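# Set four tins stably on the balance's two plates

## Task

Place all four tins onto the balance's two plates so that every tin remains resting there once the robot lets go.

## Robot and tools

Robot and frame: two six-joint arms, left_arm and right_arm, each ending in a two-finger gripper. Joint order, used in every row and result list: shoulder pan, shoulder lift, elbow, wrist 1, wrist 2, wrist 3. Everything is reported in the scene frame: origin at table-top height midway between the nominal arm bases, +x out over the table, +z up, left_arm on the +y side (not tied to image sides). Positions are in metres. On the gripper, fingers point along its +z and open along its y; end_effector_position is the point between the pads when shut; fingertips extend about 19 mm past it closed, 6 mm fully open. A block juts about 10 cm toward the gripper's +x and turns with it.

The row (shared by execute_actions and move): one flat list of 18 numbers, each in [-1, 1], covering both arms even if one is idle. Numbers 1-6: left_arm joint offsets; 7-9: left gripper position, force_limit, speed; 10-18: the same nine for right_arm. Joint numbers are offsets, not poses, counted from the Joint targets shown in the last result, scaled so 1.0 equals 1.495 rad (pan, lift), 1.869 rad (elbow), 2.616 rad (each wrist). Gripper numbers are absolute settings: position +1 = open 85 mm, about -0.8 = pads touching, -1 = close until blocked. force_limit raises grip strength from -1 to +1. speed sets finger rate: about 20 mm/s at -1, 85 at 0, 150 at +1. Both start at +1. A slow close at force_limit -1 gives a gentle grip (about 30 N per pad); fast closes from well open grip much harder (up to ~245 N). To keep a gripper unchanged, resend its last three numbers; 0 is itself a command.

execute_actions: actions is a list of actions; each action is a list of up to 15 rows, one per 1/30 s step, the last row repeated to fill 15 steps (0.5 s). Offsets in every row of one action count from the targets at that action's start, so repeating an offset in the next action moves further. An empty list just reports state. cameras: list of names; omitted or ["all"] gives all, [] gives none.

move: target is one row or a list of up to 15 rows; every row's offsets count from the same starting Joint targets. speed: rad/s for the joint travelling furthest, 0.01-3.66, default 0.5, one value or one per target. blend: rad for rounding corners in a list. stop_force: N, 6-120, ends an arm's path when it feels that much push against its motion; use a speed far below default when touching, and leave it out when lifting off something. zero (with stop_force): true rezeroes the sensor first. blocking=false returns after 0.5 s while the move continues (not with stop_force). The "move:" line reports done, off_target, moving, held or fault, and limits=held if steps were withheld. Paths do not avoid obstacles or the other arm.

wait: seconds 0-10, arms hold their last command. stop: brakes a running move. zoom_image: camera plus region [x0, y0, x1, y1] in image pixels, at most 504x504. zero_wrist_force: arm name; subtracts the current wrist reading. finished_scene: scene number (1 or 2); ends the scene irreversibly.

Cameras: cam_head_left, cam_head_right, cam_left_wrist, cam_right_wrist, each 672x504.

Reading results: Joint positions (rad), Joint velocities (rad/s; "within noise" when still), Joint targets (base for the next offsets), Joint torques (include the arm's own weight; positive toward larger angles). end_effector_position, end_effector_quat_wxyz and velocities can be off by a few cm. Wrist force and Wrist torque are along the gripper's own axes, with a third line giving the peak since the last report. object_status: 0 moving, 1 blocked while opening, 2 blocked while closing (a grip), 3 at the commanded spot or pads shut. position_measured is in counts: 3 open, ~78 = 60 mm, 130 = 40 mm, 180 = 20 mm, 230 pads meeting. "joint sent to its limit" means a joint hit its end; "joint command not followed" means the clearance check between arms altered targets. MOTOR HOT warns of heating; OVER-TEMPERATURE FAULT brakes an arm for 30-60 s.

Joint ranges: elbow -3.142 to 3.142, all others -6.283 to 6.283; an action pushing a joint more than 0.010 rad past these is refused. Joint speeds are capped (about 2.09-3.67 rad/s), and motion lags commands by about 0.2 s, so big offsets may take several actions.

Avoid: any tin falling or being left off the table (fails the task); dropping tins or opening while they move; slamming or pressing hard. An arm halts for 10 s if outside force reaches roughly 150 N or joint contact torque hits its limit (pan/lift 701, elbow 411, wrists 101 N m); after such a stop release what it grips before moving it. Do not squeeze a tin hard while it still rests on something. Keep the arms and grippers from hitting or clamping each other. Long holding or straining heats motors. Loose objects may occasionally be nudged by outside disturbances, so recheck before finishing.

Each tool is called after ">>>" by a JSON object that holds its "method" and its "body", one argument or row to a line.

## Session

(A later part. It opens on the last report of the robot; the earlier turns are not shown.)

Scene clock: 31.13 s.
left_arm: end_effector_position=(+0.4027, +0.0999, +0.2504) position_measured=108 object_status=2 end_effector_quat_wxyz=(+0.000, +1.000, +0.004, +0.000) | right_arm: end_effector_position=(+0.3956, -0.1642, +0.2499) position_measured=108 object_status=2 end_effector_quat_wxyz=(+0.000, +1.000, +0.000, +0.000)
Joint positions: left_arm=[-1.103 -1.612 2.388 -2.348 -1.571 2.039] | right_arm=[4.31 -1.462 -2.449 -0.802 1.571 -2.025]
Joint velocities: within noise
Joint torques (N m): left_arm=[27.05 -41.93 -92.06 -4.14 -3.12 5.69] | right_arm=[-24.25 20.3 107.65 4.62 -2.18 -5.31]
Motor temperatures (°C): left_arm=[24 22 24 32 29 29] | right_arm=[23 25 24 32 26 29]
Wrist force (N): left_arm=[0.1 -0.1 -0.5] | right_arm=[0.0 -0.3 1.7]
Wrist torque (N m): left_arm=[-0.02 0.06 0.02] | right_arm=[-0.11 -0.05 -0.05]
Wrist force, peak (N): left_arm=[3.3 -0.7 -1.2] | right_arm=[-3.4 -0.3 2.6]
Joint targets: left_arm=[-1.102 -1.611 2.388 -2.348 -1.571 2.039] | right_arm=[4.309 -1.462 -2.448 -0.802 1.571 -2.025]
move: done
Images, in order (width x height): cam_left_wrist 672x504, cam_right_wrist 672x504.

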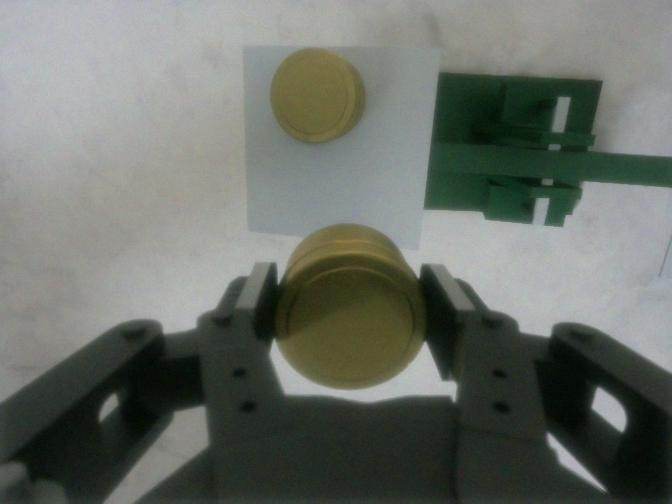

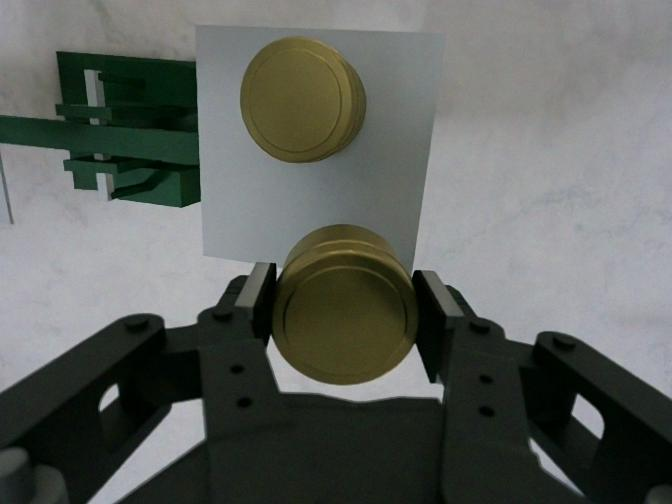

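>>> {"method": "move", "body": {
  "target": [0,0.0759,0.0337,-0.0673,0,0,-1,-0.6,-1,0,-0.0504,-0.0243,0.046,0,0,-1,-0.6,-1],
  "speed": 0.15,
  "cameras": []
}}

>>> {"method": "move", "body": {
  "target": [0,0.0203,0.0065,-0.0162,0,0,-1,-0.6,-1,0,-0.048,-0.0179,0.0402,0,0,-1,-0.6,-1],
  "speed": 0.025,
  "stop_force": 6,
  "cameras": ["cam_left_wrist","cam_right_wrist"]
}}

Scene clock: 33.33 s.
left_arm: end_effector_position=(+0.4029, +0.1000, +0.1657) position_measured=108 object_status=2 end_effector_quat_wxyz=(+0.000, +1.000, +0.004, +0.000) | right_arm: end_effector_position=(+0.3957, -0.1644, +0.1952) position_measured=108 object_status=2 end_effector_quat_wxyz=(+0.000, +1.000, +0.000, +0.000)
Joint positions: left_arm=[-1.102 -1.498 2.451 -2.523 -1.571 2.039] | right_arm=[4.309 -1.537 -2.494 -0.682 1.571 -2.025]
Joint velocities: within noise
Joint torques (N m): left_arm=[24.58 -61.31 -42.1 -15.7 -3.39 5.62] | right_arm=[-21.82 32.23 52.76 17.6 -2.49 -3.62]
Motor temperatures (°C): left_arm=[24 22 24 32 29 29] | right_arm=[23 25 24 32 26 29]
Wrist force (N): left_arm=[-0.2 -0.1 0.0] | right_arm=[-0.1 0.2 1.1]
Wrist torque (N m): left_arm=[-0.01 0.10 0.03] | right_arm=[-0.09 -0.05 0.05]
Wrist force, peak (N): left_arm=[-0.2 0.2 -1.4] | right_arm=[0.1 0.1 1.8]
Joint targets: left_arm=[-1.102 -1.498 2.451 -2.524 -1.571 2.039] | right_arm=[4.309 -1.537 -2.494 -0.682 1.571 -2.025]
move: done
No camera images: "cameras" was empty.

Scene clock: 37.63 s.
left_arm: end_effector_position=(+0.4031, +0.0997, +0.1531) position_measured=108 object_status=2 end_effector_quat_wxyz=(+0.000, +1.000, +0.004, +0.000) | right_arm: end_effector_position=(+0.3959, -0.1640, +0.1664) position_measured=108 object_status=2 end_effector_quat_wxyz=(+0.000, +1.000, +0.000, +0.000)
Joint positions: left_arm=[-1.102 -1.479 2.458 -2.55 -1.571 2.039] | right_arm=[4.309 -1.582 -2.515 -0.616 1.571 -2.025]
Joint velocities: within noise
Joint torques (N m): left_arm=[14.7 -101.72 -75.4 -6.32 -2.97 4.91] | right_arm=[-19.72 103.37 86.19 8.54 -2.53 -4.46]
Motor temperatures (°C): left_arm=[24 22 24 32 29 29] | right_arm=[23 25 24 32 26 29]
Wrist force (N): left_arm=[0.5 -0.4 0.4] | right_arm=[-0.5 0.2 1.1]
Wrist torque (N m): left_arm=[-0.05 -0.02 0.03] | right_arm=[-0.04 0.06 0.02]
Wrist force, peak (N): left_arm=[0.5 -4.6 -9.3] | right_arm=[-0.2 0.6 -4.8]
Joint targets: left_arm=[-1.102 -1.479 2.458 -2.550 -1.571 2.039] | right_arm=[4.309 -1.582 -2.515 -0.616 1.571 -2.025]
move: contact (left_arm, right_arm); left_arm: the wrist 1 is farthest, 0.016 rad from its target; right_arm: the wrist 1 is farthest, 0.039 rad from its target
Images, in order (width x height): cam_left_wrist 672x504, cam_right_wrist 672x504.

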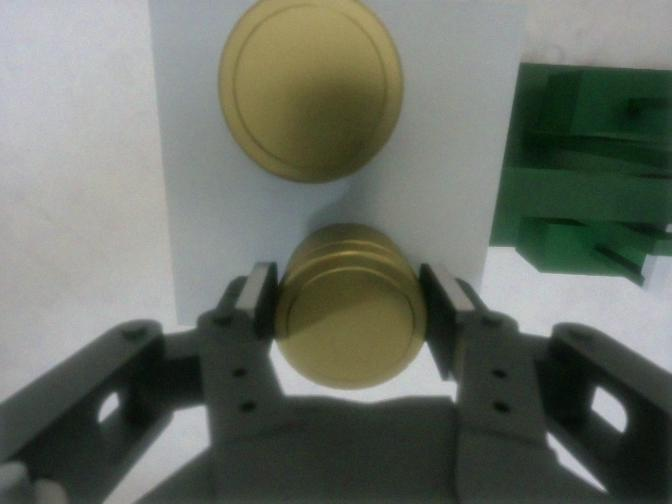

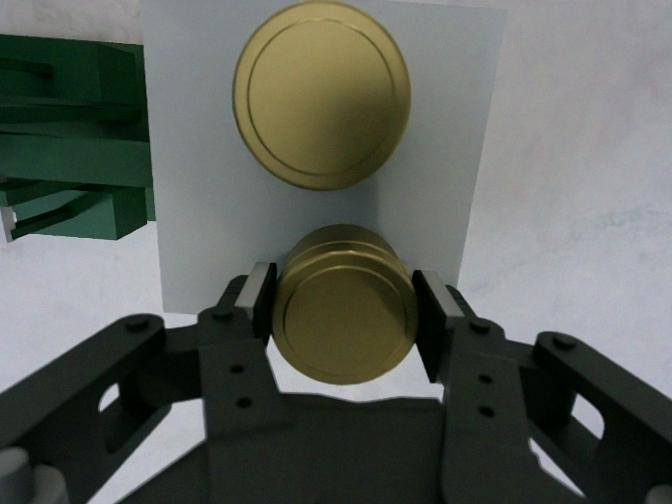

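>>> {"method": "move", "body": {
  "target": [0,0,0,0,0,0,0.5,-1,-1,0,0,0,0,0,0,0.5,-1,-1],
  "cameras": ["cam_left_wrist","cam_right_wrist"]
}}

Scene clock: 38.87 s.
left_arm: end_effector_position=(+0.4031, +0.0997, +0.1531) position_measured=66 object_status=0 end_effector_quat_wxyz=(+0.000, +1.000, +0.004, +0.000) | right_arm: end_effector_position=(+0.3959, -0.1640, +0.1664) position_measured=66 object_status=0 end_effector_quat_wxyz=(+0.000, +1.000, +0.000, +0.000)
Joint positions: left_arm=[-1.102 -1.479 2.458 -2.55 -1.571 2.039] | right_arm=[4.309 -1.582 -2.515 -0.616 1.571 -2.025]
Joint velocities: within noise
Joint torques (N m): left_arm=[18.72 -102.07 -70.55 -10.55 -3.11 5.13] | right_arm=[-14.47 99.41 82.4 13.08 -2.51 -4.91]
Motor temperatures (°C): left_arm=[24 22 24 32 29 29] | right_arm=[23 25 24 32 26 29]
Wrist force (N): left_arm=[0.2 -0.4 0.1] | right_arm=[-0.8 -0.3 0.7]
Wrist torque (N m): left_arm=[-0.06 0.02 0.03] | right_arm=[-0.11 0.12 0.03]
Wrist force, peak (N): left_arm=[0.4 -0.6 0.1] | right_arm=[-0.2 -0.6 1.3]
Joint targets: left_arm=[-1.102 -1.479 2.458 -2.550 -1.571 2.039] | right_arm=[4.309 -1.582 -2.515 -0.616 1.571 -2.025]
move: done
Images, in order (width x height): cam_left_wrist 672x504, cam_right_wrist 672x504.

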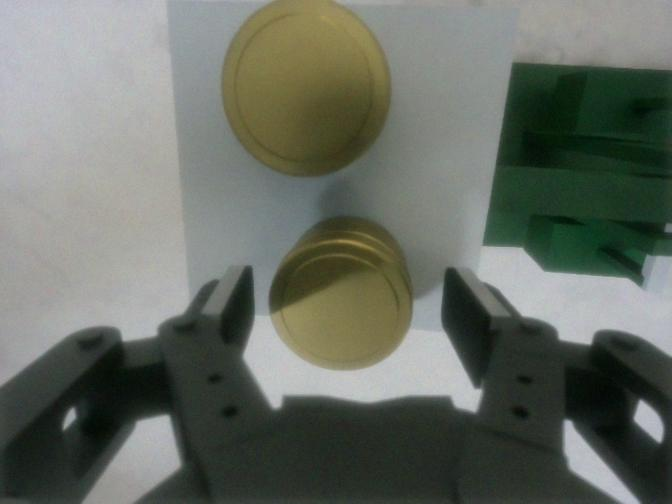

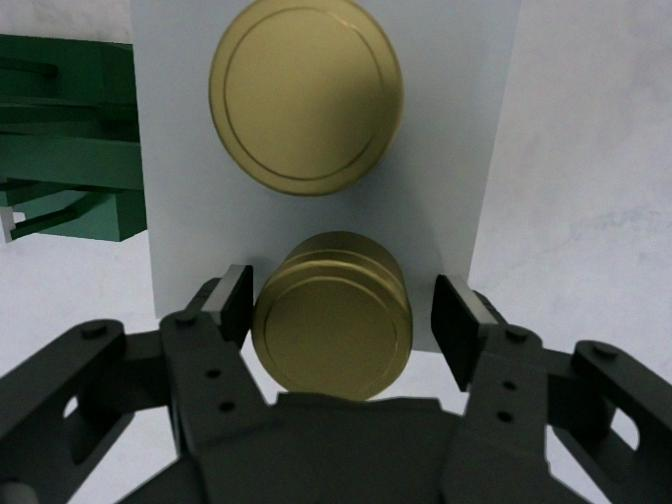

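>>> {"method": "move", "body": {
  "target": [0,0,0,0,0,0,1,-1,-1,0,0,0,0,0,0,1,-1,-1],
  "cameras": ["cam_left_wrist","cam_right_wrist"]
}}

Scene clock: 40.50 s.
left_arm: end_effector_position=(+0.4031, +0.0997, +0.1531) position_measured=3 object_status=0 end_effector_quat_wxyz=(+0.000, +1.000, +0.004, +0.000) | right_arm: end_effector_position=(+0.3959, -0.1640, +0.1665) position_measured=3 object_status=0 end_effector_quat_wxyz=(+0.000, +1.000, +0.000, +0.000)
Joint positions: left_arm=[-1.102 -1.479 2.458 -2.55 -1.571 2.039] | right_arm=[4.309 -1.582 -2.515 -0.616 1.571 -2.025]
Joint velocities: within noise
Joint torques (N m): left_arm=[14.76 -100.89 -64.11 -15.53 -2.38 4.99] | right_arm=[-15.79 98.07 74.69 16.33 -1.91 -4.26]
Motor temperatures (°C): left_arm=[24 22 24 32 29 29] | right_arm=[23 25 24 32 26 29]
Wrist force (N): left_arm=[0.1 -0.6 0.1] | right_arm=[-0.1 -0.3 0.8]
Wrist torque (N m): left_arm=[-0.09 0.05 0.02] | right_arm=[-0.12 0.01 0.03]
Wrist force, peak (N): left_arm=[0.2 -0.7 -0.2] | right_arm=[-0.4 -0.5 1.0]
Joint targets: left_arm=[-1.102 -1.479 2.458 -2.550 -1.571 2.039] | right_arm=[4.309 -1.582 -2.515 -0.616 1.571 -2.025]
move: done
Images, in order (width x height): cam_left_wrist 672x504, cam_right_wrist 672x504.

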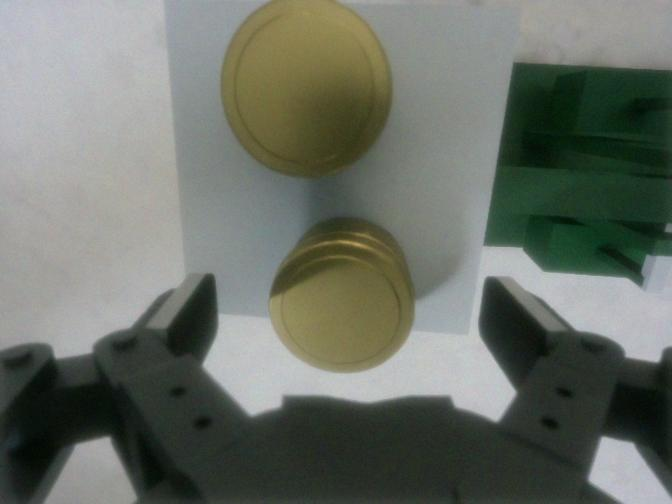

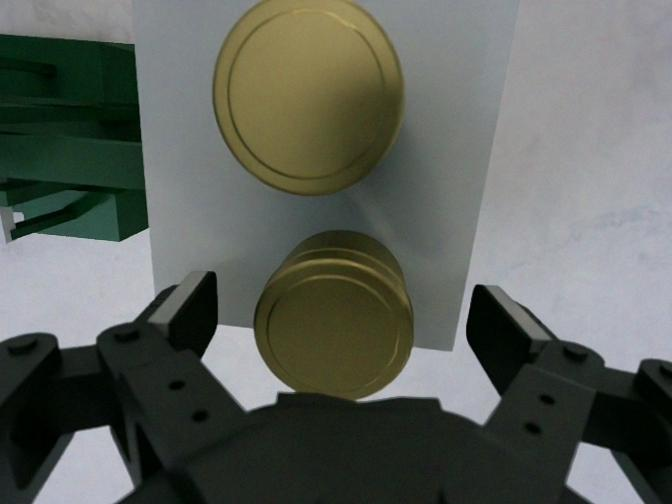

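Stable. Retreat.

>>> {"method": "move", "body": {
  "target": [0,-0.09,-0.04,0.08,0,0,1,-1,-1,0,0.092,0.04,-0.083,0,0,1,-1,-1],
  "speed": 0.15
}}

>>> {"method": "wait", "body": {
  "seconds": 2,
  "cameras": ["cam_left_wrist","cam_right_wrist"]
}}

Scene clock: 42.57 s.
left_arm: end_effector_position=(+0.4035, +0.0989, +0.2534) position_measured=3 object_status=3 end_effector_quat_wxyz=(+0.000, +1.000, +0.004, +0.000) | right_arm: end_effector_position=(+0.3942, -0.1676, +0.2607) position_measured=3 object_status=3 end_effector_quat_wxyz=(+0.002, +1.000, +0.000, -0.001)
Joint positions: left_arm=[-1.102 -1.613 2.384 -2.341 -1.571 2.039] | right_arm=[4.309 -1.445 -2.44 -0.833 1.571 -2.025]
Joint velocities: within noise
Joint torques (N m): left_arm=[19.83 -83.71 -90.66 -2.74 -2.84 5.21] | right_arm=[-14.35 86.19 108.16 3.82 -1.51 -4.36]
Motor temperatures (°C): left_arm=[24 22 24 32 29 29] | right_arm=[23 25 24 32 26 29]
Wrist force (N): left_arm=[0.0 0.0 -0.3] | right_arm=[0.1 -0.3 0.9]
Wrist torque (N m): left_arm=[0.00 0.07 0.02] | right_arm=[-0.09 -0.06 -0.06]
Wrist force, peak (N): left_arm=[0.2 -0.3 -1.4] | right_arm=[-0.5 -0.3 1.6]
Joint targets: left_arm=[-1.102 -1.614 2.384 -2.341 -1.571 2.039] | right_arm=[4.309 -1.445 -2.440 -0.833 1.571 -2.025]
move: done

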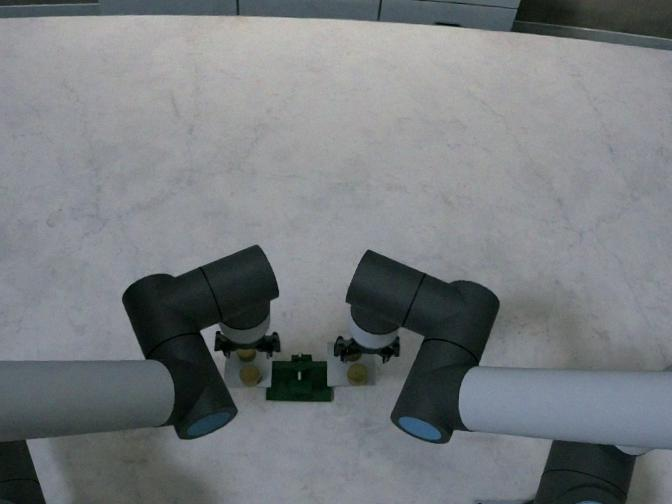

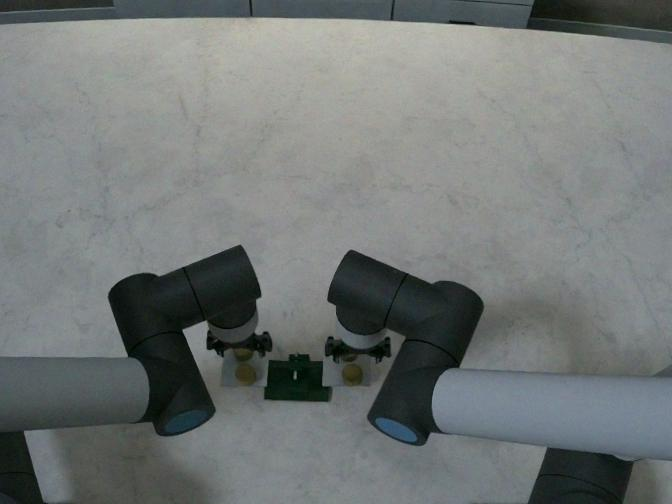

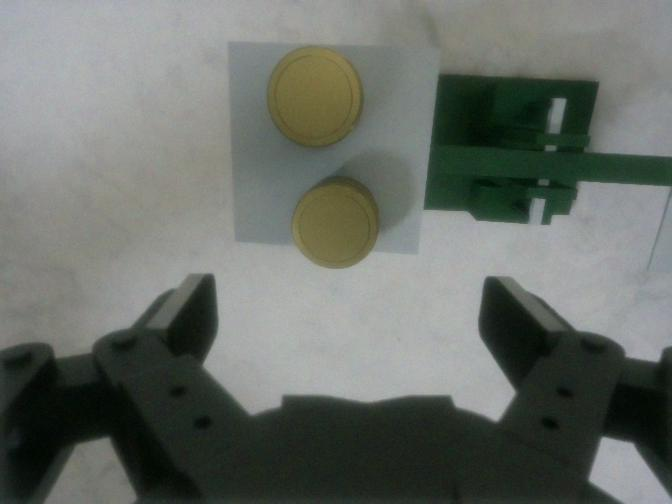

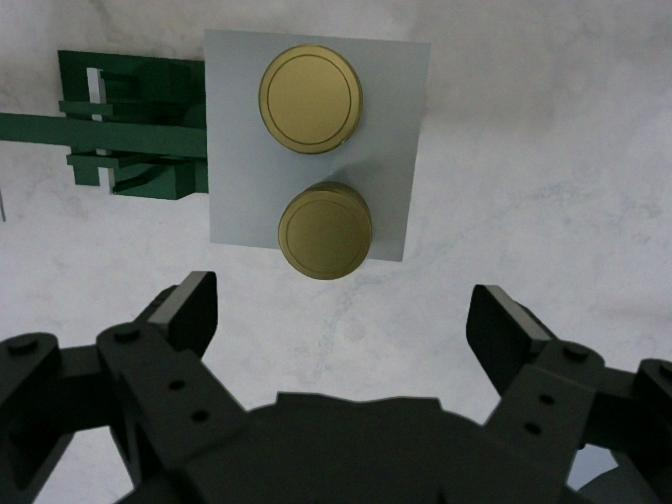

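Scene clock: 44.57 s.
left_arm: end_effector_position=(+0.4035, +0.0989, +0.2536) position_measured=3 object_status=3 end_effector_quat_wxyz=(+0.000, +1.000, +0.004, +0.000) | right_arm: end_effector_position=(+0.3942, -0.1676, +0.2609) position_measured=3 object_status=3 end_effector_quat_wxyz=(+0.002, +1.000, +0.000, -0.001)
Joint positions: left_arm=[-1.102 -1.614 2.384 -2.341 -1.571 2.039] | right_arm=[4.309 -1.445 -2.44 -0.833 1.571 -2.025]
Joint velocities: within noise
Joint torques (N m): left_arm=[15.16 -86.53 -82.27 -5.35 -2.97 5.08] | right_arm=[-11.48 83.14 98.38 7.55 -2.54 -4.03]
Motor temperatures (°C): left_arm=[24 22 24 32 29 29] | right_arm=[23 25 24 32 26 29]
Wrist force (N): left_arm=[0.0 -0.3 -0.5] | right_arm=[0.0 -0.5 0.6]
Wrist torque (N m): left_arm=[-0.04 0.08 0.02] | right_arm=[-0.12 -0.04 -0.07]
Wrist force, peak (N): left_arm=[0.0 -0.9 -0.6] | right_arm=[0.5 -0.5 1.3]
Joint targets: left_arm=[-1.102 -1.614 2.384 -2.341 -1.571 2.039] | right_arm=[4.309 -1.445 -2.440 -0.833 1.571 -2.025]
Tool commands: left_gripper/position=+1.0 left_gripper/force_limit=-1.0 left_gripper/speed=-1.0 right_gripper/position=+1.0 right_gripper/force_limit=-1.0 right_gripper/speed=-1.0
wait: 2.00 s; at rest by 0.17 s
Images, in order (width x height): cam_left_wrist 672x504, cam_right_wrist 672x504.

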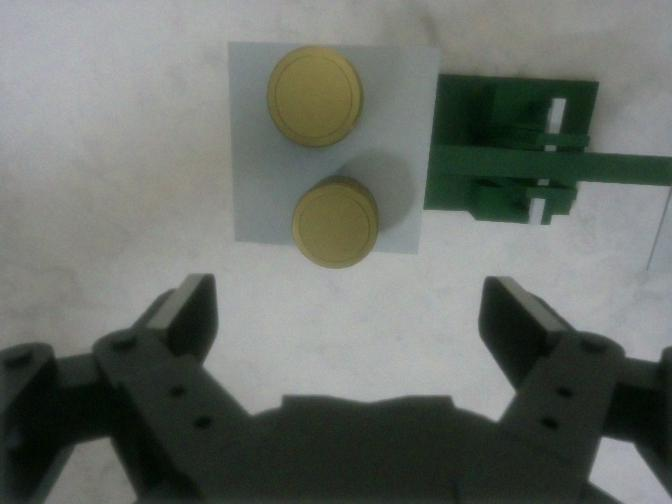

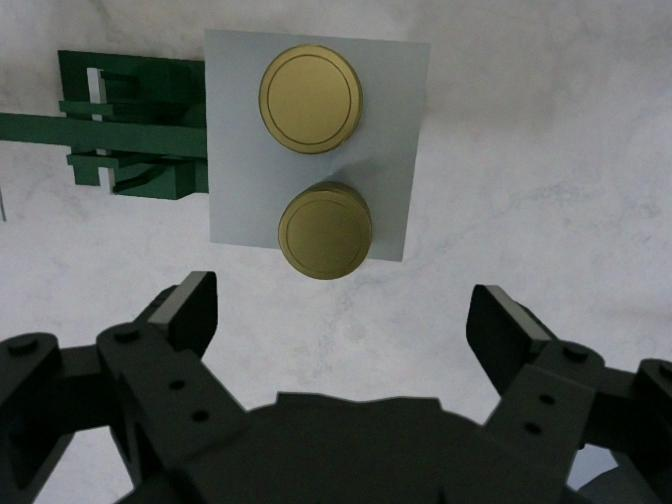

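>>> {"method": "finished_scene", "body": {
  "scene": 2
}}

The scene is finished: the task was done.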